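# Pack three foods into a container, then lid and lock

## Task

Place the bread roll, the yogurt cup and the cherry tomato inside the food container. After that, fit the container's lid and latch every one of its four flaps.

## Robot and tools

Robot: two six-joint UR-style arms, left_arm and right_arm, each ending in a Robotiq 2F-85 parallel gripper with a wrist camera (cam_left_wrist, cam_right_wrist, both 896x504). A block on each gripper juts about 10 cm toward the gripper's +x side and turns with it.

Frames: the scene frame has its origin at table-top height midway between the two nominal arm bases, +z up, +x out over the table, left_arm on the +y side (camera image sides are unrelated). The calibrated bases sit at left_arm (+0.093, +0.631, 0) and right_arm (+0.009, -0.599, 0) m, turned only slightly about z. Each arm's end_effector_position, quaternion and velocities in results are in that arm's own base frame, and can be off by a few cm. The gripper's fingers point along its +z and close along its y; end_effector_position is the spot between the pads when shut.

The row: every command row holds 18 plain numbers, always both arms, left_arm's 9 first, then right_arm's 9. Each arm's 9 are: six absolute joint target angles in radians, in the order shoulder lift, elbow, wrist 1, wrist 2, wrist 3, shoulder pan (the same order as Joint positions prints); then gripper position, force_limit, speed, each in [-1, 1]. Joint ranges: elbow -3.142 to 3.142, all others -6.283 to 6.283; targets well beyond a range are refused, slightly beyond are clipped with a "joint sent to its limit" note. Gripper position +1 is fully open (85 mm), about -0.8 is pads touching, -1 closes until blocked. force_limit and speed shape grip strength; speed -1 is roughly 20 mm/s, 0 about 85, +1 about 150. Both start at +1. To leave an arm or gripper alone, resend its current Joint targets and its last three gripper numbers (0 is a real command, not 'unchanged').

execute_actions(actions, cameras): actions is a list of actions; each action is a table of up to 15 rows, one per 1/30 s step, the last row held if shorter. Each action costs 0.5 s. An empty list returns state plus all camera images; otherwise images only if cameras names them (["all"] for all).

move(target, speed, blend, stop_force, zero, blocking, cameras): target is one 18-number row or a list of up to 15 rows (absolute joint goals). All joints move in step, so the hand traces curves and does not avoid obstacles. speed is the top rad/s of the joint with farthest to go, 0.01 to 3.14, default 0.5, one value or one per target. blend (rad) rounds corners between listed targets; 0 stops at each. stop_force (N, 4 to 120) ends an arm's path when its wrist sensor feels that much push; use it with slow speed for touching surfaces, and omit it when backing away from contact. zero (default true) re-zeros before a stop_force move. blocking=false returns after about 0.5 s while motion continues (not allowed with stop_force); a new move then replaces it. Result adds a "move:" line: done, off_target, moving, held, fault, possibly limits=held.

wait(seconds 0 to 10): let time pass holding commands. stop(): brakes a running move. zoom_image(camera, region=[x0,y0,x1,y1] pixels, max 504 per side) on the latest image. zero_wrist_force(arm). read_manual gives only licence texts. finished_scene(scene) ends the scene irreversibly; call it only once all is packed and locked and stable.

Reading results: Joint positions / Joint velocities / Joint targets are per arm in the joint order above (rad, rad/s); torques are positive toward larger angles and include arm weight. "within noise" means that arm is still. object_status: 0 moving, 1 blocked while opening, 2 blocked while closing (a real grip), 3 reached the asked position or pads met. Grip by sending -1 and confirming 2. position_measured is in counts: 3 open, ~78 = 60 mm, 130 = 40 mm, 180 = 20 mm, 230 shut. Tool commands shows current gripper commands. Wrist force/torque are in the gripper's own axes; a third line gives the peak since the last shown. "joint command not followed" means the inter-arm clearance check held back some targets.

Limits and hazards: joint targets move at most 2.09 rad/s (shoulder) or 3.14 (others); large moves may still be under way when a result arrives. Contact torque limits (N m): shoulder pan and lift 293, elbow 133, wrists 48; a net external force near 150 N (±25) also triggers a 10 s arm stop. Motors at 85 °C lock the arm 30 to 60 s; MOTOR HOT warns at 70 °C. The arms are stiff, so commanding even slightly into a firm surface can fault. Avoid dropping items or releasing them while moving, slamming, hard grips on items still resting on the table, arm-to-arm contact or one gripper closing on the other's fingers, and anything leaving the table. Loose objects may occasionally be nudged by outside pushes. Faster and smoother completion is better; the scene keeps running while you think.

Each tool is called after "Call:" as name([rows], argument=value, ...), one row to a line, values as JSON.

## Session

Call:
execute_actions(actions=[])

Scene clock: 0.00 s.
left_arm: end_effector_position=(+0.8406, -0.5371, +0.3401) position_measured=3 object_status=3 end_effector_quat_wxyz=(-0.038, +0.802, +0.016, +0.596) | right_arm: end_effector_position=(+0.1717, +0.7217, +0.3325) position_measured=3 object_status=3 end_effector_quat_wxyz=(-0.320, +0.859, -0.024, +0.399)
Joint names: [shoulder lift, elbow, wrist 1, wrist 2, wrist 3, shoulder pan]
Joint positions: left_arm=[-1.057 1.817 -3.337 -0.563 2.693 -0.997] | right_arm=[-1.592 -2.281 -0.352 0.57 -1.428 5.07]
Joint velocities: within noise
Joint torques (N m): no reading
Motor temperatures (°C): left_arm=[26 30 33 35 37 27] | right_arm=[34 27 37 32 34 27]
Wrist force (N): no reading
Wrist torque (N m): no reading
Wrist force, peak (N): no reading
Joint targets: left_arm=[-1.057 1.817 -3.337 -0.563 2.693 -0.997] | right_arm=[-1.592 -2.281 -0.352 0.570 -1.428 5.070]
Tool commands: left_gripper/position=+1.0 left_gripper/force_limit=+1.0 left_gripper/speed=+1.0 right_gripper/position=+1.0 right_gripper/force_limit=+1.0 right_gripper/speed=+1.0

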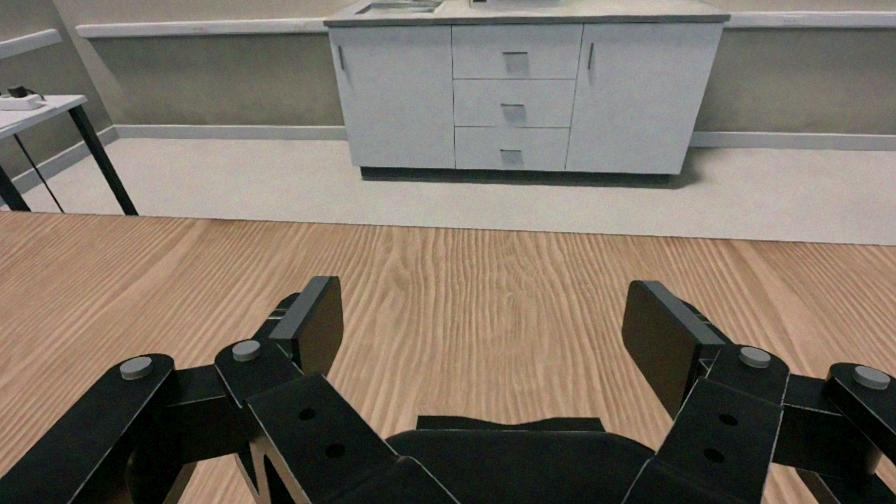

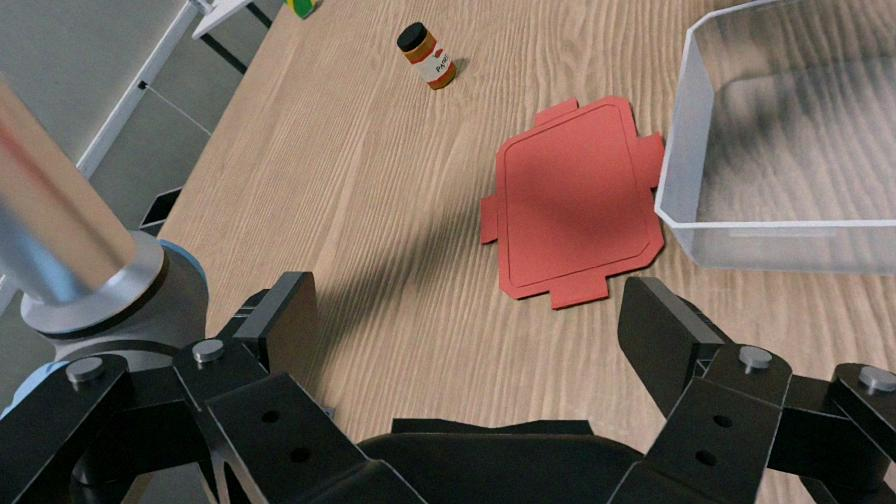

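Call:
move(target=[-1.694,1.702,-1.579,-1.571,-0.912,-0.95,1,1,1,-1.54,-1.618,-1.555,1.571,0.78,3.923,1,1,1], speed=1.0, cameras=["all"])

Scene clock: 6.23 s.
left_arm: end_effector_position=(+0.5000, -0.3999, +0.5003) position_measured=3 object_status=3 end_effector_quat_wxyz=(+0.000, +0.019, +1.000, +0.000) | right_arm: end_effector_position=(+0.5999, +0.3499, +0.4997) position_measured=3 object_status=3 end_effector_quat_wxyz=(+0.000, -0.001, +1.000, +0.000)
Joint names: [shoulder lift, elbow, wrist 1, wrist 2, wrist 3, shoulder pan]
Joint positions: left_arm=[-1.694 1.702 -1.579 -1.571 -0.912 -0.95] | right_arm=[-1.54 -1.618 -1.555 1.571 0.78 3.923]
Joint torques (N m): left_arm=[-45.13 -55.67 -0.65 -3.12 -3.13 15.51] | right_arm=[60.86 63.16 1.09 2.53 2.34 -14.74]
Wrist force (N): left_arm=[0.5 0.3 0.6] | right_arm=[-1.0 -1.0 0.7]
Wrist torque (N m): left_arm=[-0.15 0.36 0.15] | right_arm=[0.11 0.33 -0.41]
Wrist force, peak (N): left_arm=[1.3 1.3 0.1] | right_arm=[-1.7 -2.2 -0.1]
Joint targets: left_arm=[-1.694 1.702 -1.579 -1.571 -0.912 -0.950] | right_arm=[-1.540 -1.618 -1.555 1.571 0.780 3.923]
move: done

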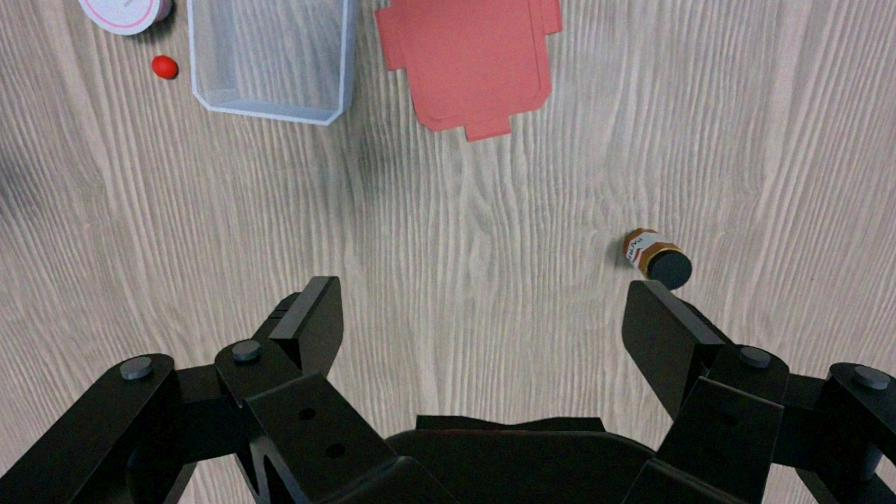

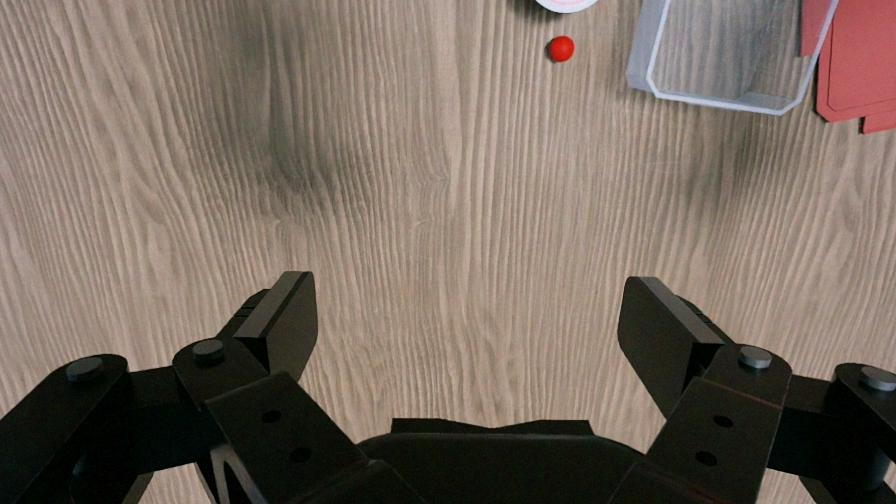

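Call:
move(target=[-1.694,1.702,-1.579,-1.571,2.23,-0.95,1,1,1,-1.54,-1.618,-1.555,1.571,-2.36,3.923,1,1,1], speed=1.5, cameras=["all"])

Scene clock: 9.30 s.
left_arm: end_effector_position=(+0.5000, -0.3999, +0.5003) position_measured=3 object_status=3 end_effector_quat_wxyz=(+0.000, +1.000, -0.019, +0.000) | right_arm: end_effector_position=(+0.5999, +0.3499, +0.4997) position_measured=3 object_status=3 end_effector_quat_wxyz=(+0.000, +1.000, +0.000, +0.000)
Joint names: [shoulder lift, elbow, wrist 1, wrist 2, wrist 3, shoulder pan]
Joint positions: left_arm=[-1.694 1.702 -1.579 -1.571 2.23 -0.95] | right_arm=[-1.54 -1.618 -1.555 1.571 -2.36 3.923]
Joint torques (N m): left_arm=[-45.04 -55.02 -1.24 -2.64 2.55 16.08] | right_arm=[61.06 63.33 1.94 1.59 -1.75 -13.36]
Wrist force (N): left_arm=[0.3 0.4 0.4] | right_arm=[-1.0 -0.6 0.1]
Wrist torque (N m): left_arm=[-0.16 0.39 0.03] | right_arm=[0.16 0.35 -0.26]
Wrist force, peak (N): left_arm=[0.6 0.7 0.9] | right_arm=[-1.5 -1.6 0.2]
Joint targets: left_arm=[-1.694 1.702 -1.579 -1.571 2.230 -0.950] | right_arm=[-1.540 -1.618 -1.555 1.571 -2.360 3.923]
move: done

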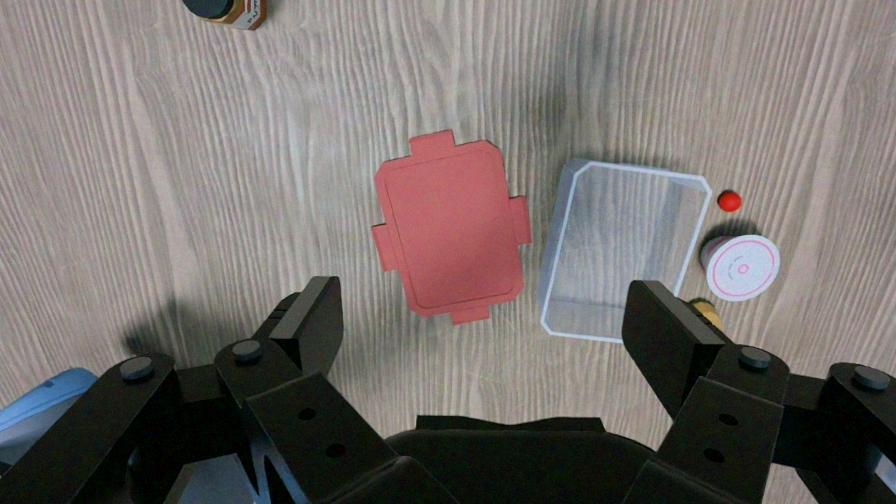

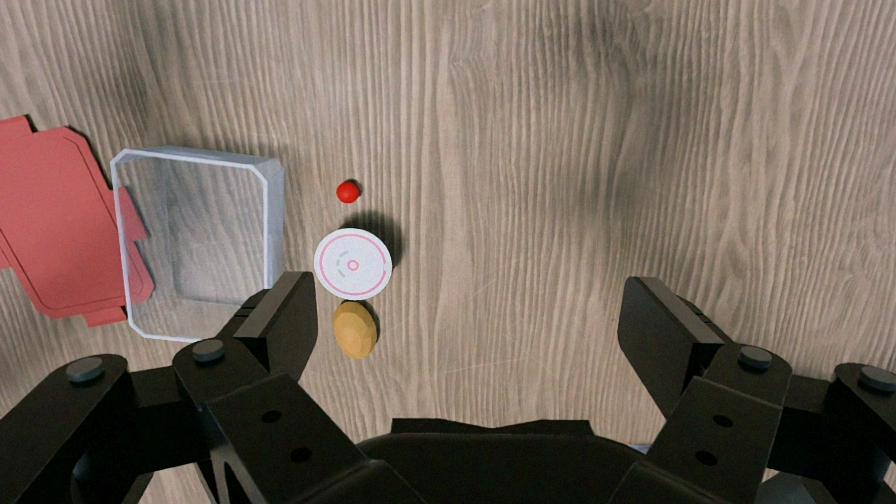

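Call:
zoom_image(camera="cam_right_wrist", region=[100, 130, 420, 370])

Call:
zoom_image(camera="cam_left_wrist", region=[350, 110, 800, 350])

Scaled by 1.575 from the camera's 896x504 image, which has a finer 1280x720 frame.

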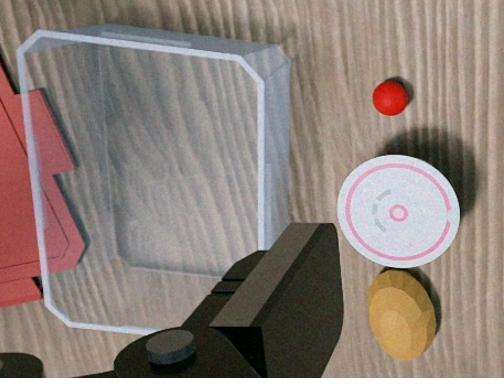

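Scaled by 1.120 from the camera's 896x504 image, which has a finer 1280x720 frame.

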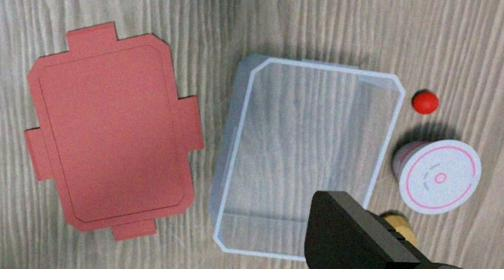

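Call:
move(target=[-1.694,1.702,-1.579,-1.571,2.23,-0.95,1,1,1,-1.6668,-1.9408,-1.1048,1.571,-2.1585,4.1247,1,1,1], speed=1.0, cameras=["all"])

Call:
zoom_image(camera="cam_right_wrist", region=[100, 130, 604, 504])

Scene clock: 11.33 s.
left_arm: end_effector_position=(+0.5000, -0.3999, +0.5003) position_measured=3 object_status=3 end_effector_quat_wxyz=(+0.000, +1.000, -0.019, +0.000) | right_arm: end_effector_position=(+0.5270, +0.4770, +0.2499) position_measured=3 object_status=3 end_effector_quat_wxyz=(+0.000, +1.000, +0.000, +0.000)
Joint names: [shoulder lift, elbow, wrist 1, wrist 2, wrist 3, shoulder pan]
Joint positions: left_arm=[-1.694 1.702 -1.579 -1.571 2.23 -0.95] | right_arm=[-1.667 -1.941 -1.105 1.571 -2.159 4.125]
Joint torques (N m): left_arm=[-43.55 -54.42 -1.8 -2.7 3.06 16.21] | right_arm=[38.78 36.24 7.49 1.16 2.23 14.88]
Wrist force (N): left_arm=[0.5 0.6 0.5] | right_arm=[-1.4 -1.2 0.9]
Wrist torque (N m): left_arm=[-0.12 0.37 0.03] | right_arm=[-0.06 0.41 -0.38]
Wrist force, peak (N): left_arm=[1.0 0.9 0.3] | right_arm=[-2.8 -3.3 5.2]
Joint targets: left_arm=[-1.694 1.702 -1.579 -1.571 2.230 -0.950] | right_arm=[-1.667 -1.941 -1.105 1.571 -2.159 4.125]
move: done

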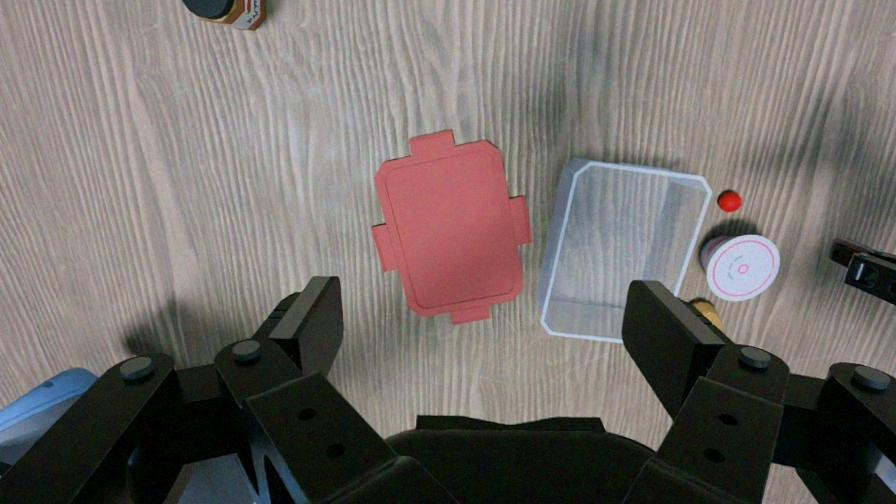

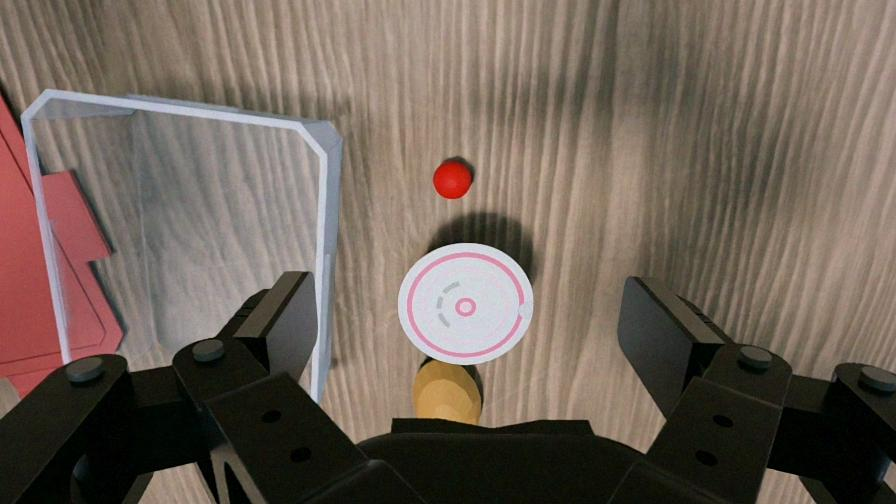

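Scaled by 1.000.

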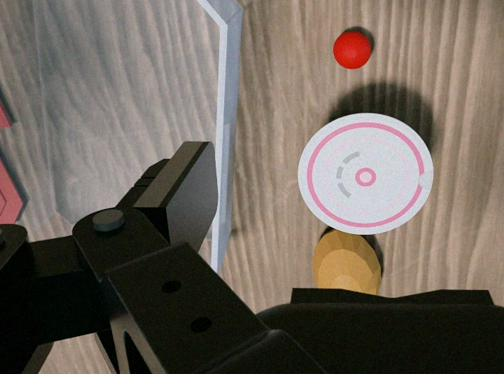

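Call:
move(target=[-1.694,1.702,-1.579,-1.571,2.23,-0.95,1,1,1,-1.811,-2.0861,-0.8153,1.571,-2.1377,4.1455,0.4,1,1], speed=0.6, cameras=["cam_right_wrist"])

Scene clock: 13.50 s.
left_arm: end_effector_position=(+0.5000, -0.3999, +0.5003) position_measured=3 object_status=3 end_effector_quat_wxyz=(+0.000, +1.000, -0.019, +0.000) | right_arm: end_effector_position=(+0.5129, +0.4816, +0.1001) position_measured=78 object_status=3 end_effector_quat_wxyz=(+0.000, +1.000, +0.000, +0.000)
Joint names: [shoulder lift, elbow, wrist 1, wrist 2, wrist 3, shoulder pan]
Joint positions: left_arm=[-1.694 1.702 -1.579 -1.571 2.23 -0.95] | right_arm=[-1.811 -2.086 -0.815 1.571 -2.138 4.145]
Joint torques (N m): left_arm=[-45.95 -52.89 -2.2 -2.27 2.82 13.5] | right_arm=[44.9 29.54 7.54 0.98 2.24 17.09]
Wrist force (N): left_arm=[0.5 0.6 0.6] | right_arm=[-0.8 -1.3 1.6]
Wrist torque (N m): left_arm=[-0.12 0.36 0.03] | right_arm=[-0.12 0.36 -0.42]
Wrist force, peak (N): left_arm=[0.9 0.7 0.5] | right_arm=[-1.3 -1.2 4.1]
Joint targets: left_arm=[-1.694 1.702 -1.579 -1.571 2.230 -0.950] | right_arm=[-1.811 -2.086 -0.815 1.571 -2.138 4.146]
move: done
Images, in order (width x height): cam_right_wrist 896x504.

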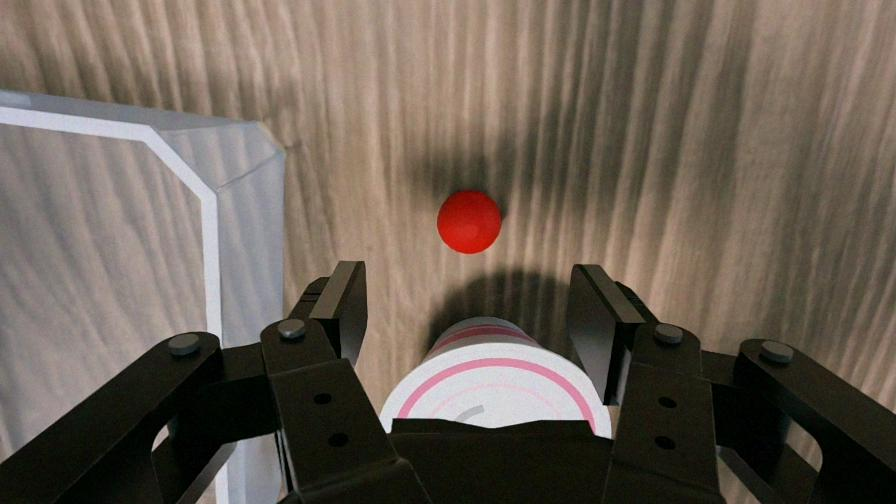

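Call:
move([
  [-1.694,1.702,-1.579,-1.571,2.23,-0.95,1,1,1,-1.9246,-2.1278,-0.6600,1.571,-2.1388,4.1444,0.4,-1,-1],
  [-1.694,1.702,-1.579,-1.571,2.23,-0.95,1,1,1,-1.9246,-2.1278,-0.6600,1.571,-2.1388,4.1444,-1,-1,-1],
], speed=0.3, cameras=["cam_right_wrist"])

Scene clock: 16.73 s.
left_arm: end_effector_position=(+0.5000, -0.3999, +0.5003) position_measured=3 object_status=3 end_effector_quat_wxyz=(+0.000, +1.000, -0.019, +0.000) | right_arm: end_effector_position=(+0.5139, +0.4817, +0.0200) position_measured=165 object_status=0 end_effector_quat_wxyz=(+0.000, +1.000, +0.000, +0.000)
Joint names: [shoulder lift, elbow, wrist 1, wrist 2, wrist 3, shoulder pan]
Joint positions: left_arm=[-1.694 1.702 -1.579 -1.571 2.23 -0.95] | right_arm=[-1.925 -2.128 -0.66 1.571 -2.139 4.144]
Joint torques (N m): left_arm=[-43.31 -52.35 -2.96 -1.82 3 14.56] | right_arm=[53.33 23.79 7.48 0.17 -2.07 -10.8]
Wrist force (N): left_arm=[0.9 0.7 0.5] | right_arm=[-0.9 -0.9 -2.4]
Wrist torque (N m): left_arm=[-0.10 0.30 0.02] | right_arm=[-0.02 0.27 -0.26]
Wrist force, peak (N): left_arm=[0.4 1.1 0.7] | right_arm=[-0.9 -1.2 3.1]
Joint targets: left_arm=[-1.694 1.702 -1.579 -1.571 2.230 -0.950] | right_arm=[-1.925 -2.128 -0.660 1.571 -2.139 4.144]
move: done
Images, in order (width x height): cam_right_wrist 896x504.

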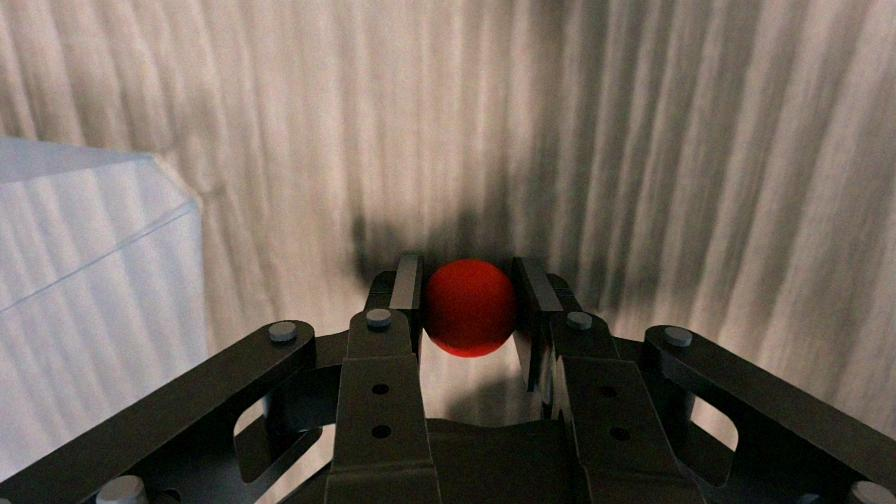

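Call:
move([
  [-1.694,1.702,-1.579,-1.571,2.23,-0.95,1,1,1,-1.7407,-2.0391,-0.9326,1.571,-2.1388,4.1444,-1,-1,-1],
  [-1.694,1.702,-1.579,-1.571,2.23,-0.95,1,1,1,-1.8534,-1.8936,-0.9654,1.571,-1.8838,4.3994,-1,-1,-1],
], speed=0.5, blend=[0.04,0], cameras=["all"])

Scene clock: 19.13 s.
left_arm: end_effector_position=(+0.5000, -0.3999, +0.5003) position_measured=3 object_status=3 end_effector_quat_wxyz=(+0.000, +1.000, -0.019, +0.000) | right_arm: end_effector_position=(+0.4000, +0.6700, +0.1599) position_measured=165 object_status=2 end_effector_quat_wxyz=(+0.000, +1.000, +0.000, +0.000)
Joint names: [shoulder lift, elbow, wrist 1, wrist 2, wrist 3, shoulder pan]
Joint positions: left_arm=[-1.694 1.702 -1.579 -1.571 2.23 -0.95] | right_arm=[-1.853 -1.894 -0.965 1.571 -1.884 4.399]
Joint torques (N m): left_arm=[-42.99 -50.42 -3.61 -1.22 2.53 14] | right_arm=[53.94 54.84 1.28 0.06 2.39 18]
Wrist force (N): left_arm=[0.8 0.3 0.6] | right_arm=[-0.9 -1.0 0.9]
Wrist torque (N m): left_arm=[-0.17 0.30 0.02] | right_arm=[0.00 0.36 -0.43]
Wrist force, peak (N): left_arm=[0.9 0.7 0.1] | right_arm=[-3.6 -4.9 1.0]
Joint targets: left_arm=[-1.694 1.702 -1.579 -1.571 2.230 -0.950] | right_arm=[-1.853 -1.894 -0.965 1.571 -1.884 4.399]
move: done

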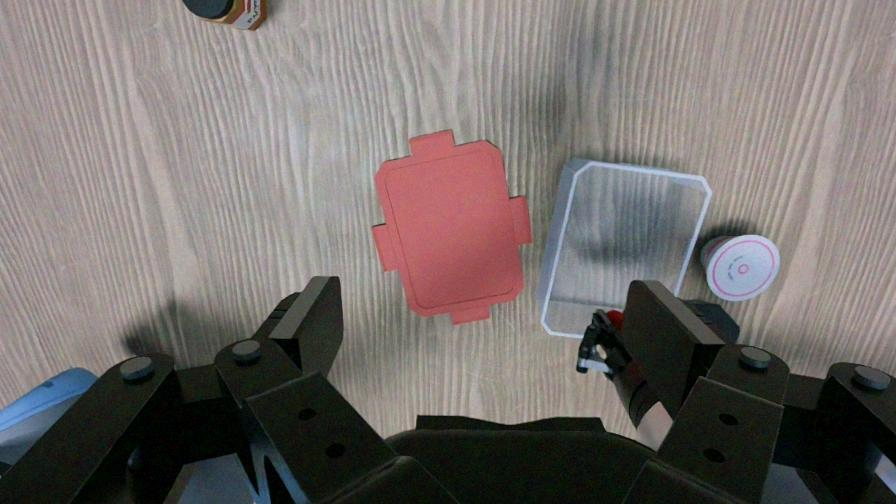

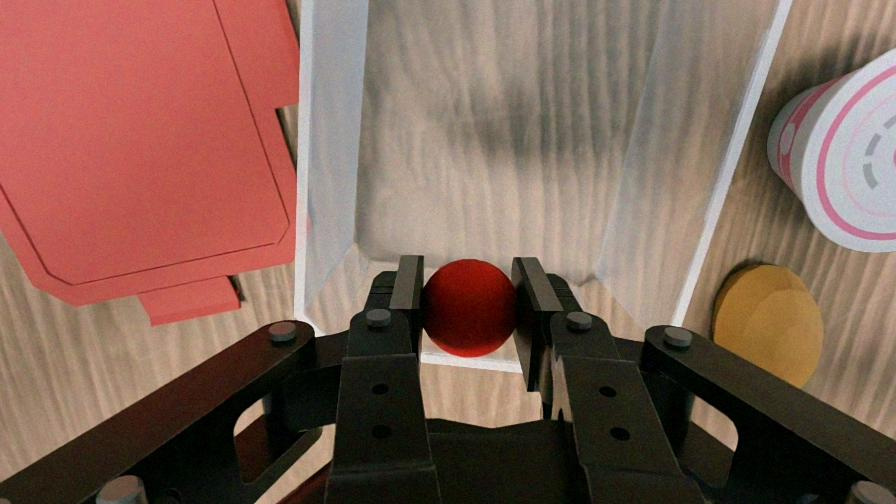

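Call:
move([
  [-1.694,1.702,-1.579,-1.571,2.23,-0.95,1,1,1,-1.8408,-1.9102,-0.9614,1.571,-1.748,4.3951,-1,-1,-1],
  [-1.694,1.702,-1.579,-1.571,2.23,-0.95,1,1,1,-1.9992,-1.9915,-0.7217,1.571,-1.748,4.3951,-1,-1,-1],
  [-1.694,1.702,-1.579,-1.571,2.23,-0.95,1,1,1,-1.9992,-1.9915,-0.7217,1.571,-1.748,4.3951,-0.05,-1,-1],
  [-1.694,1.702,-1.579,-1.571,2.23,-0.95,1,1,1,-1.8408,-1.9102,-0.9614,1.571,-1.748,4.3951,-0.05,-1,-1],
], speed=[0.4,0.25,0.25,0.4], cameras=["cam_right_wrist"])

Scene clock: 23.93 s.
left_arm: end_effector_position=(+0.5000, -0.3999, +0.5003) position_measured=3 object_status=3 end_effector_quat_wxyz=(+0.000, +1.000, -0.019, +0.000) | right_arm: end_effector_position=(+0.4000, +0.6601, +0.1600) position_measured=135 object_status=3 end_effector_quat_wxyz=(+0.000, +0.998, -0.070, +0.000)
Joint names: [shoulder lift, elbow, wrist 1, wrist 2, wrist 3, shoulder pan]
Joint positions: left_arm=[-1.694 1.702 -1.579 -1.571 2.23 -0.95] | right_arm=[-1.841 -1.91 -0.961 1.571 -1.748 4.395]
Joint torques (N m): left_arm=[-44.29 -47.57 -4.31 -0.43 2.61 13.48] | right_arm=[75.29 56.08 0.79 -1.06 2.02 -5.79]
Wrist force (N): left_arm=[0.5 0.5 0.1] | right_arm=[-1.0 -1.3 1.3]
Wrist torque (N m): left_arm=[-0.13 0.35 0.03] | right_arm=[-0.08 0.39 -0.42]
Wrist force, peak (N): left_arm=[0.7 1.0 0.7] | right_arm=[-0.7 -1.2 3.8]
Joint targets: left_arm=[-1.694 1.702 -1.579 -1.571 2.230 -0.950] | right_arm=[-1.841 -1.910 -0.961 1.571 -1.748 4.395]
move: done
Images, in order (width x height): cam_right_wrist 896x504.

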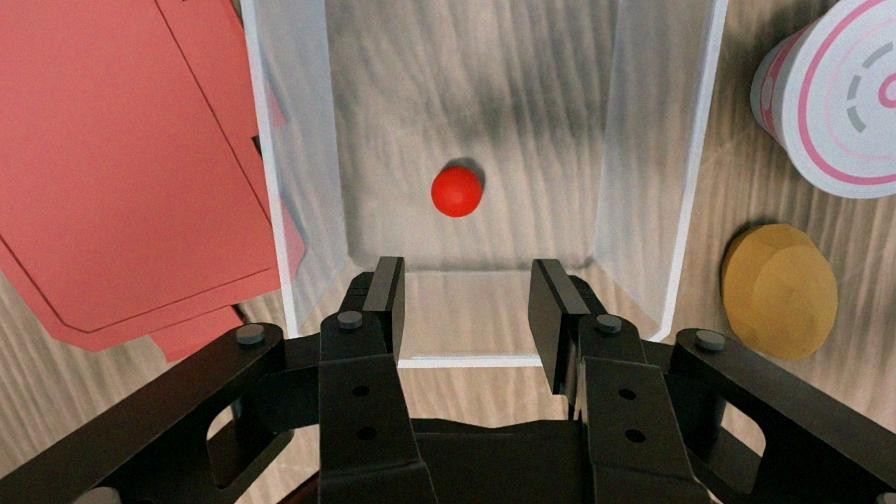

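Call:
move([
  [-1.694,1.702,-1.579,-1.571,2.23,-0.95,1,1,1,-1.8408,-1.9102,-0.9614,1.571,-0.178,4.3965,-0.05,-1,-1],
  [-1.694,1.702,-1.579,-1.571,2.23,-0.95,1,1,1,-1.9992,-1.9915,-0.7217,1.571,-0.178,4.3965,-0.05,-1,-1],
  [-1.694,1.702,-1.579,-1.571,2.23,-0.95,1,1,1,-1.9992,-1.9915,-0.7217,1.571,-0.178,4.3965,-1,-1,-1],
  [-1.694,1.702,-1.579,-1.571,2.23,-0.95,1,1,1,-1.9961,-1.9080,-0.8083,1.571,-0.154,4.4190,-1,-1,-1],
  [-1.694,1.702,-1.579,-1.571,2.23,-0.95,1,1,1,-2.0370,-1.9226,-0.7528,1.571,-0.154,4.4190,-1,-1,-1],
  [-1.694,1.702,-1.579,-1.571,2.23,-0.95,1,1,1,-2.0370,-1.9226,-0.7528,1.571,-0.154,4.4190,-0.1,-1,-1],
], speed=[1,0.25,0.25,0.3,0.3,0.4], cameras=["cam_right_wrist"])

Scene clock: 31.43 s.
left_arm: end_effector_position=(+0.5000, -0.3999, +0.5003) position_measured=3 object_status=3 end_effector_quat_wxyz=(+0.000, +1.000, -0.019, +0.000) | right_arm: end_effector_position=(+0.3940, +0.7021, +0.0270) position_measured=141 object_status=0 end_effector_quat_wxyz=(+0.000, -0.656, +0.755, +0.000)
Joint names: [shoulder lift, elbow, wrist 1, wrist 2, wrist 3, shoulder pan]
Joint positions: left_arm=[-1.694 1.702 -1.579 -1.571 2.23 -0.95] | right_arm=[-2.037 -1.923 -0.753 1.571 -0.154 4.419]
Joint torques (N m): left_arm=[-44.02 -44.31 -5.97 0.85 2.62 12.76] | right_arm=[65.08 27.51 7.97 -0.79 2.09 9.63]
Wrist force (N): left_arm=[0.5 0.7 0.6] | right_arm=[-1.3 -1.9 0.6]
Wrist torque (N m): left_arm=[-0.10 0.37 0.02] | right_arm=[-0.07 0.38 -0.39]
Wrist force, peak (N): left_arm=[0.8 1.1 0.4] | right_arm=[-1.2 -2.3 2.2]
Joint targets: left_arm=[-1.694 1.702 -1.579 -1.571 2.230 -0.950] | right_arm=[-2.037 -1.923 -0.753 1.571 -0.154 4.419]
move: done
Images, in order (width x height): cam_right_wrist 896x504.

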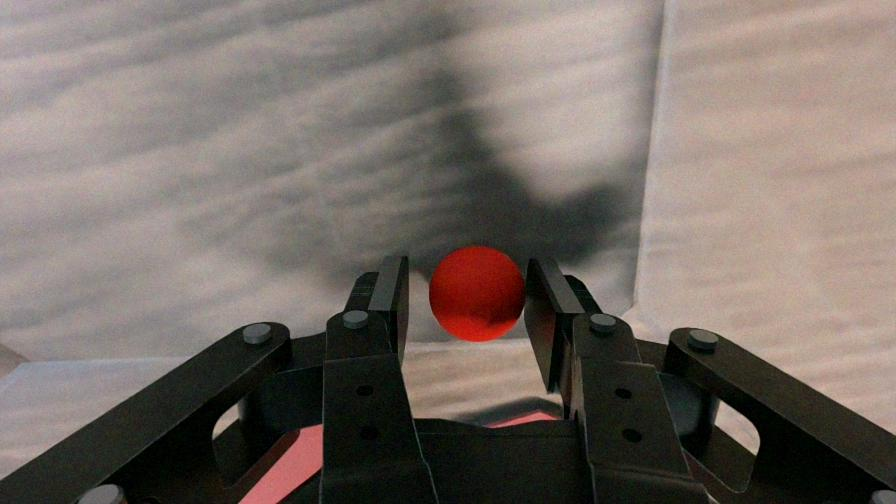

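Call:
move([
  [-1.694,1.702,-1.579,-1.571,2.23,-0.95,1,1,1,-1.8890,-1.8441,-0.9793,1.571,-0.154,4.4190,-0.1,-1,-1],
  [-1.694,1.702,-1.579,-1.571,2.23,-0.95,1,1,1,-1.5575,-2.2420,-0.9129,1.571,-2.11,4.4329,-0.1,-1,-1],
  [-1.694,1.702,-1.579,-1.571,2.23,-0.95,1,1,1,-1.5575,-2.2420,-0.9129,1.571,-2.11,4.4329,1,-1,1],
], speed=[0.4,1,1], cameras=["cam_right_wrist"])

Scene clock: 36.13 s.
left_arm: end_effector_position=(+0.5000, -0.3999, +0.5003) position_measured=3 object_status=3 end_effector_quat_wxyz=(+0.000, +1.000, -0.019, +0.000) | right_arm: end_effector_position=(+0.3229, +0.4940, +0.1599) position_measured=3 object_status=0 end_effector_quat_wxyz=(+0.000, +0.992, +0.129, +0.000)
Joint names: [shoulder lift, elbow, wrist 1, wrist 2, wrist 3, shoulder pan]
Joint positions: left_arm=[-1.694 1.702 -1.579 -1.571 2.23 -0.95] | right_arm=[-1.557 -2.242 -0.913 1.571 -2.11 4.433]
Joint torques (N m): left_arm=[-44.36 -44.99 -5.87 1.12 2.48 13.74] | right_arm=[50.39 32.64 7.57 -0.7 -2.5 18.81]
Wrist force (N): left_arm=[0.5 0.7 0.4] | right_arm=[-0.5 -0.7 1.0]
Wrist torque (N m): left_arm=[-0.10 0.36 0.03] | right_arm=[0.11 0.29 -0.30]
Wrist force, peak (N): left_arm=[0.9 0.8 0.5] | right_arm=[-1.2 -1.3 3.8]
Joint targets: left_arm=[-1.694 1.702 -1.579 -1.571 2.230 -0.950] | right_arm=[-1.558 -2.242 -0.913 1.571 -2.110 4.433]
move: done
Images, in order (width x height): cam_right_wrist 896x504.

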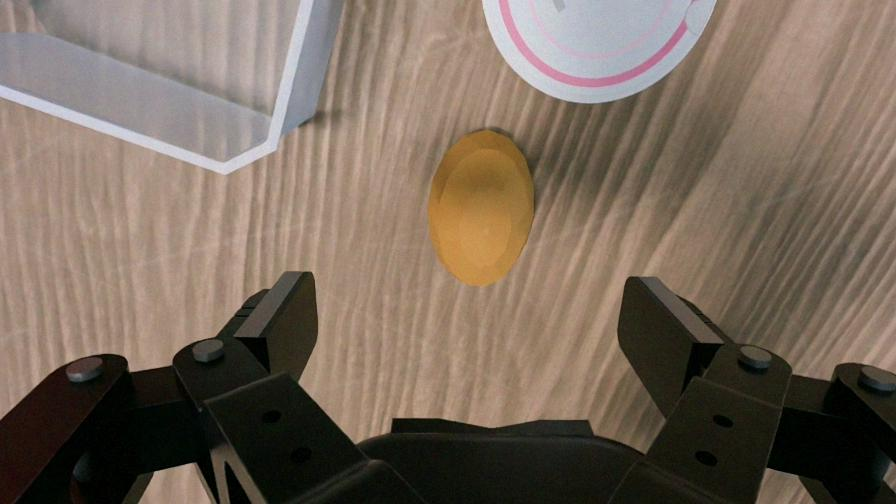

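Call:
move([
  [-1.694,1.702,-1.579,-1.571,2.23,-0.95,1,1,1,-1.5511,-2.2706,-0.8907,1.571,-2.1077,4.4355,1,-1,-1],
  [-1.694,1.702,-1.579,-1.571,2.23,-0.95,1,1,1,-1.7621,-2.3648,-0.5855,1.571,-2.1077,4.4355,1,-1,-1],
  [-1.694,1.702,-1.579,-1.571,2.23,-0.95,1,1,1,-1.7621,-2.3648,-0.5855,1.571,-2.1077,4.4355,-1,-1,-1],
  [-1.694,1.702,-1.579,-1.571,2.23,-0.95,1,1,1,-1.5511,-2.2706,-0.8907,1.571,-2.1077,4.4355,-1,-1,-1],
  [-1.694,1.702,-1.579,-1.571,2.23,-0.95,1,1,1,-1.8337,-1.9414,-0.9373,1.571,-3.363,4.3501,-1,-1,-1],
], speed=[0.5,0.3,0.3,0.3,0.6], cameras=["cam_right_wrist"])

Scene clock: 45.27 s.
left_arm: end_effector_position=(+0.5000, -0.3999, +0.5003) position_measured=3 object_status=3 end_effector_quat_wxyz=(+0.000, +1.000, -0.019, +0.000) | right_arm: end_effector_position=(+0.4249, +0.6300, +0.1501) position_measured=88 object_status=2 end_effector_quat_wxyz=(+0.000, +0.755, +0.656, +0.000)
Joint names: [shoulder lift, elbow, wrist 1, wrist 2, wrist 3, shoulder pan]
Joint positions: left_arm=[-1.694 1.702 -1.579 -1.571 2.23 -0.95] | right_arm=[-1.834 -1.941 -0.937 1.571 -3.363 4.35]
Joint torques (N m): left_arm=[-41.83 -44.72 -5.88 2.18 2.76 12.14] | right_arm=[54.73 54.11 1.46 -0.34 -2.51 -13.97]
Wrist force (N): left_arm=[0.4 0.4 0.4] | right_arm=[-1.0 -1.4 1.5]
Wrist torque (N m): left_arm=[-0.15 0.38 0.02] | right_arm=[-0.06 0.41 -0.32]
Wrist force, peak (N): left_arm=[0.6 1.1 0.6] | right_arm=[-2.4 3.9 -22.0]
Joint targets: left_arm=[-1.694 1.702 -1.579 -1.571 2.230 -0.950] | right_arm=[-1.834 -1.941 -0.937 1.571 -3.363 4.350]
move: done
Images, in order (width x height): cam_right_wrist 896x504.

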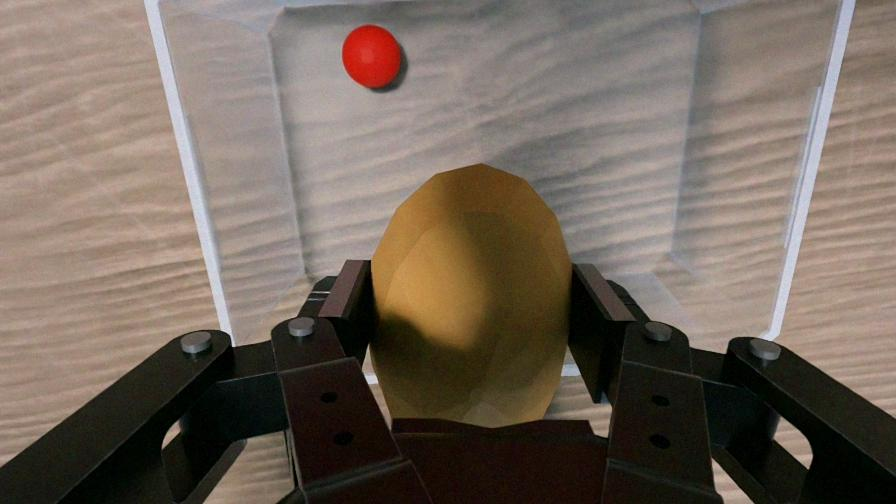

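Call:
move([
  [-1.694,1.702,-1.579,-1.571,2.23,-0.95,1,1,1,-1.9829,-2.0161,-0.7134,1.571,-3.3525,4.3607,-1,-1,-1],
  [-1.694,1.702,-1.579,-1.571,2.23,-0.95,1,1,1,-1.9829,-2.0161,-0.7134,1.571,-3.3525,4.3607,0.48,-1,-1],
  [-1.694,1.702,-1.579,-1.571,2.23,-0.95,1,1,1,-1.8337,-1.9414,-0.9373,1.571,-3.3525,4.3607,0.48,-1,-1],
], speed=[0.2,0.3,0.3], cameras=["all"])

Scene clock: 49.13 s.
left_arm: end_effector_position=(+0.5000, -0.3999, +0.5003) position_measured=3 object_status=3 end_effector_quat_wxyz=(+0.000, +1.000, -0.019, +0.000) | right_arm: end_effector_position=(+0.4183, +0.6345, +0.1500) position_measured=68 object_status=3 end_effector_quat_wxyz=(+0.000, +0.755, +0.656, +0.000)
Joint names: [shoulder lift, elbow, wrist 1, wrist 2, wrist 3, shoulder pan]
Joint positions: left_arm=[-1.694 1.702 -1.579 -1.571 2.23 -0.95] | right_arm=[-1.834 -1.941 -0.937 1.571 -3.352 4.361]
Joint torques (N m): left_arm=[-40.29 -45.02 -5.98 2.16 2 10.88] | right_arm=[76.51 53.06 1.12 -0.36 2.07 15.07]
Wrist force (N): left_arm=[0.7 0.7 0.2] | right_arm=[-0.9 -1.7 1.3]
Wrist torque (N m): left_arm=[-0.10 0.33 0.02] | right_arm=[-0.10 0.40 -0.44]
Wrist force, peak (N): left_arm=[0.7 0.7 0.8] | right_arm=[-1.4 -1.8 2.7]
Joint targets: left_arm=[-1.694 1.702 -1.579 -1.571 2.230 -0.950] | right_arm=[-1.834 -1.941 -0.937 1.571 -3.353 4.361]
move: done

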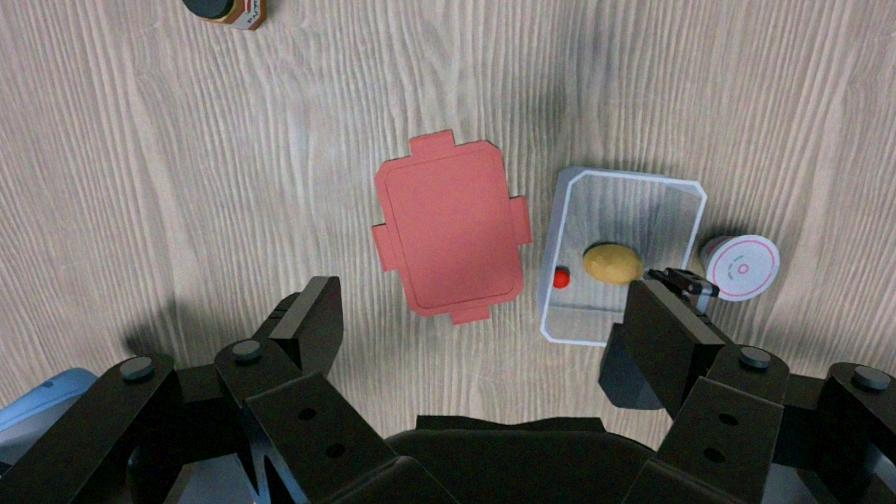

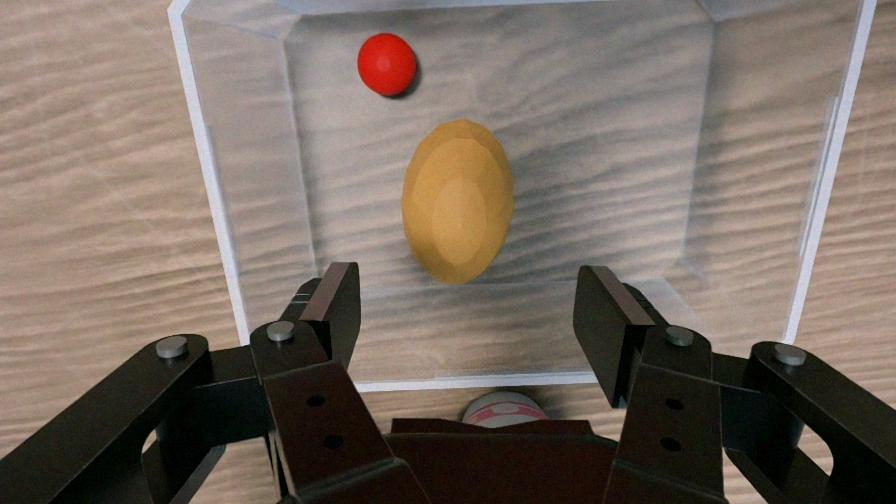

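Call:
move([
  [-1.694,1.702,-1.579,-1.571,2.23,-0.95,1,1,1,-1.731,-2.1898,-0.7916,1.571,-2.0492,4.234,0.48,-1,-1],
  [-1.694,1.702,-1.579,-1.571,2.23,-0.95,1,1,1,-1.731,-2.1898,-0.7916,1.571,-2.0492,4.234,1,-1,1],
], speed=[0.8,1], cameras=["cam_right_wrist"])

Scene clock: 52.23 s.
left_arm: end_effector_position=(+0.5000, -0.3999, +0.5003) position_measured=3 object_status=3 end_effector_quat_wxyz=(+0.000, +1.000, -0.019, +0.000) | right_arm: end_effector_position=(+0.4419, +0.4740, +0.1000) position_measured=3 object_status=0 end_effector_quat_wxyz=(+0.000, +1.000, +0.000, +0.000)
Joint names: [shoulder lift, elbow, wrist 1, wrist 2, wrist 3, shoulder pan]
Joint positions: left_arm=[-1.694 1.702 -1.579 -1.571 2.23 -0.95] | right_arm=[-1.731 -2.19 -0.792 1.571 -2.049 4.234]
Joint torques (N m): left_arm=[-42.11 -43.98 -5.77 2.51 1.88 11.32] | right_arm=[63.56 29.94 7.67 -0.05 1.75 -12.61]
Wrist force (N): left_arm=[0.6 0.7 0.4] | right_arm=[-0.9 -2.0 1.6]
Wrist torque (N m): left_arm=[-0.11 0.35 0.02] | right_arm=[-0.24 0.36 -0.40]
Wrist force, peak (N): left_arm=[1.0 0.6 0.7] | right_arm=[-0.7 -1.8 2.0]
Joint targets: left_arm=[-1.694 1.702 -1.579 -1.571 2.230 -0.950] | right_arm=[-1.731 -2.190 -0.792 1.571 -2.049 4.234]
move: done
Images, in order (width x height): cam_right_wrist 896x504.

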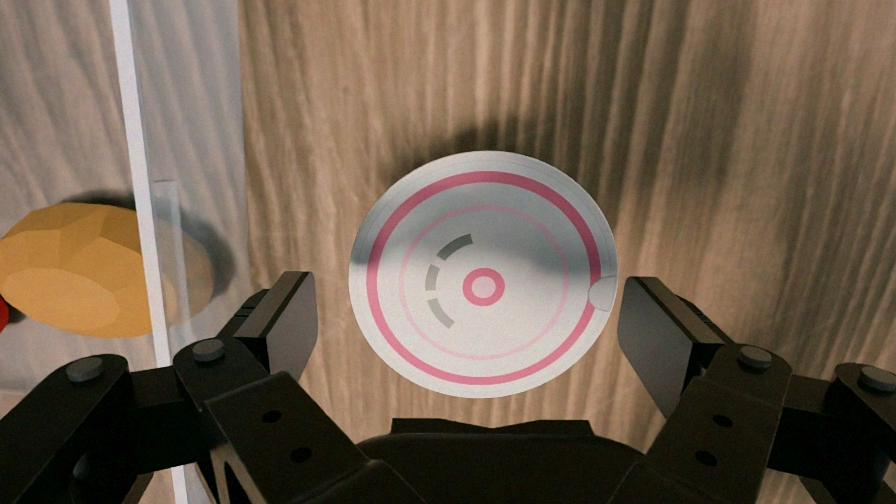

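Call:
move(target=[-1.694,1.702,-1.579,-1.571,2.23,-0.95,1,1,1,-1.6668,-1.9408,-1.1048,1.571,-2.1585,4.5,1,1,1], speed=0.8, cameras=["all"])

Call:
zoom_image(camera="cam_left_wrist", region=[640, 200, 820, 320])

Call:
zoom_image(camera="cam_right_wrist", region=[640, 150, 896, 400])

Scene clock: 55.20 s.
left_arm: end_effector_position=(+0.5000, -0.3999, +0.5003) position_measured=3 object_status=3 end_effector_quat_wxyz=(+0.000, +1.000, -0.019, +0.000) | right_arm: end_effector_position=(+0.3156, +0.6369, +0.2497) position_measured=3 object_status=3 end_effector_quat_wxyz=(+0.000, +0.982, +0.186, +0.000)
Joint names: [shoulder lift, elbow, wrist 1, wrist 2, wrist 3, shoulder pan]
Joint positions: left_arm=[-1.694 1.702 -1.579 -1.571 2.23 -0.95] | right_arm=[-1.667 -1.941 -1.105 1.571 -2.158 4.5]
Joint torques (N m): left_arm=[-40.63 -43.82 -5.81 2.18 1.71 10.3] | right_arm=[67.8 58.61 0.88 0.6 -2.81 17.99]
Wrist force (N): left_arm=[0.7 0.7 0.5] | right_arm=[-1.2 -1.4 1.1]
Wrist torque (N m): left_arm=[-0.10 0.33 0.02] | right_arm=[-0.08 0.40 -0.24]
Wrist force, peak (N): left_arm=[1.0 0.7 0.6] | right_arm=[-2.9 -5.4 -1.9]
Joint targets: left_arm=[-1.694 1.702 -1.579 -1.571 2.230 -0.950] | right_arm=[-1.667 -1.941 -1.105 1.571 -2.159 4.500]
move: done

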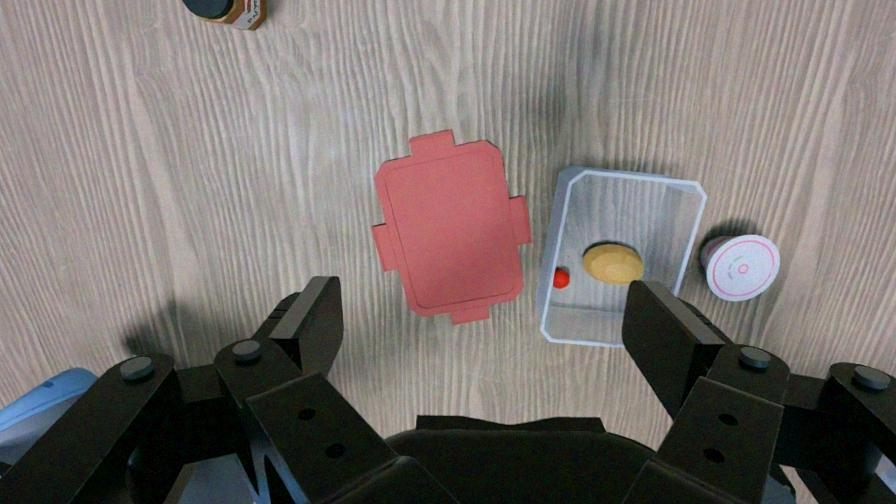

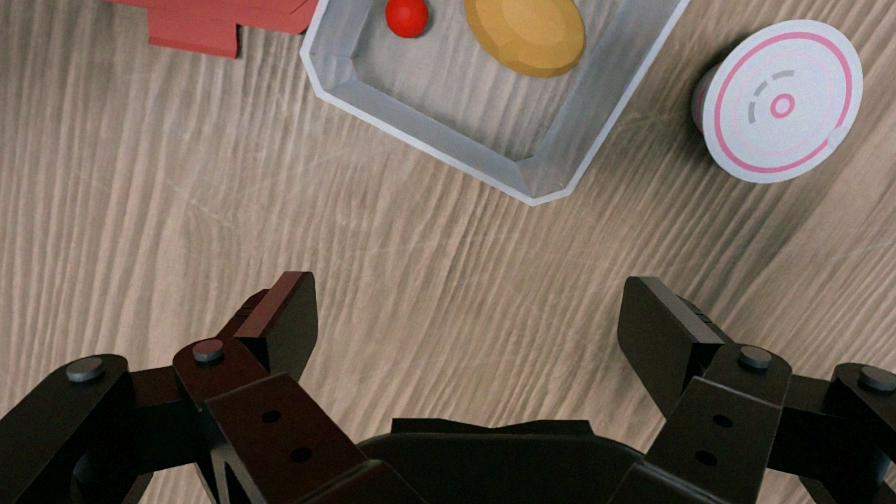

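Scaled by 2.800 from the camera's 896x504 image, which has a finer 1280x720 frame.

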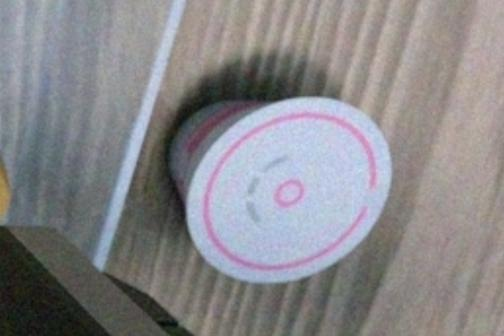

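Scaled by 1.969 from the camera's 896x504 image, which has a finer 1280x720 frame.

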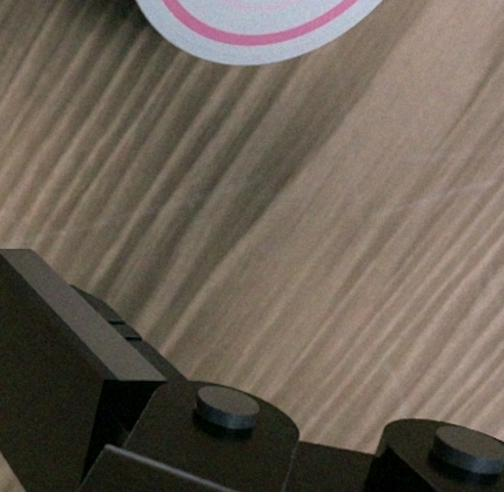

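Call:
zoom_image(camera="cam_right_wrist", region=[670, 0, 890, 200])

Scaled by 2.291 from the camera's 896x504 image, which has a finer 1280x720 frame.

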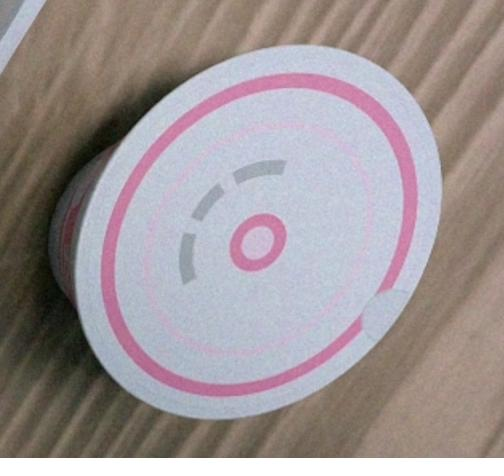

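Call:
move([
  [-1.694,1.702,-1.579,-1.571,2.23,-0.95,1,1,1,-1.6668,-1.9408,-1.1048,1.571,-3.1416,4.234,1,1,1],
  [-1.694,1.702,-1.579,-1.571,2.23,-0.95,1,1,1,-2.3807,-2.7854,1.7245,1.571,-3.1416,4.234,1,1,1],
], speed=0.8, blend=[0.1,0], cameras=["cam_right_wrist"])

Scene clock: 58.57 s.
left_arm: end_effector_position=(+0.5000, -0.3999, +0.5003) position_measured=3 object_status=3 end_effector_quat_wxyz=(+0.000, +1.000, -0.019, +0.000) | right_arm: end_effector_position=(+0.4977, +0.5809, +0.0932) position_measured=3 object_status=3 end_effector_quat_wxyz=(-0.093, +0.841, +0.511, +0.154)
Joint names: [shoulder lift, elbow, wrist 1, wrist 2, wrist 3, shoulder pan]
Joint positions: left_arm=[-1.694 1.702 -1.579 -1.571 2.23 -0.95] | right_arm=[-1.869 -2.179 -0.304 1.57 -3.142 4.234]
Joint torques (N m): left_arm=[-41.57 -44.27 -6.13 2.69 2.09 10.2] | right_arm=[59.08 33.54 5.91 0.41 -0.4 2.52]
Wrist force (N): left_arm=[0.6 0.6 0.4] | right_arm=[2.4 0.1 -14.4]
Wrist torque (N m): left_arm=[-0.12 0.35 0.02] | right_arm=[-0.72 0.33 -0.38]
Wrist force, peak (N): left_arm=[1.1 0.8 0.5] | right_arm=[15.5 14.1 -143.3]
Joint targets: left_arm=[-1.694 1.702 -1.579 -1.571 2.230 -0.950] | right_arm=[-1.869 -2.179 -0.304 1.570 -3.142 4.234]
Tool commands: left_gripper/position=+1.0 left_gripper/force_limit=+1.0 left_gripper/speed=+1.0 right_gripper/position=+1.0 right_gripper/force_limit=-1.0 right_gripper/speed=+1.0
FORCE FAULT: contact force on the right arm reached its limit, and that arm stopped. The contact can be on any part of that arm, not only on its tool. That arm's remaining commands of this call were not run. That arm is still stopped at the end of this call. That arm stays stopped for about 10 more seconds. Until then a move that you send moves the other arm only, and its call returns only when the move has ended. Once the stop has ended, the next robot result says so. If the stop ends while you think or write, that arm runs what you send next. While its stop runs, that arm takes no new command, but its gripper still runs the gripper command that each later call begins with. Until it ends, the stop uses up actions while you think or wait. An arm that is not stopped still takes commands.
move: fault (right_arm); path passed 1 of 2 targets; right_arm: the wrist 1 is farthest, 2.028 rad from its target
Images, in order (width x height): cam_right_wrist 896x504.

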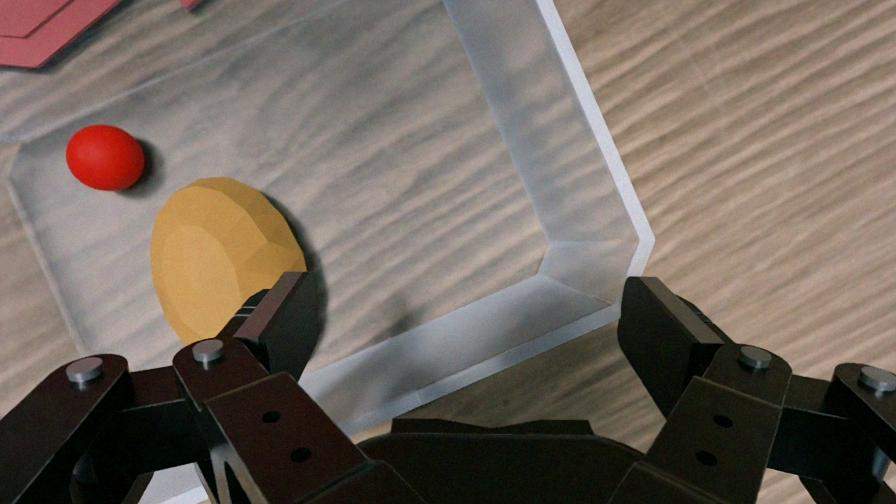

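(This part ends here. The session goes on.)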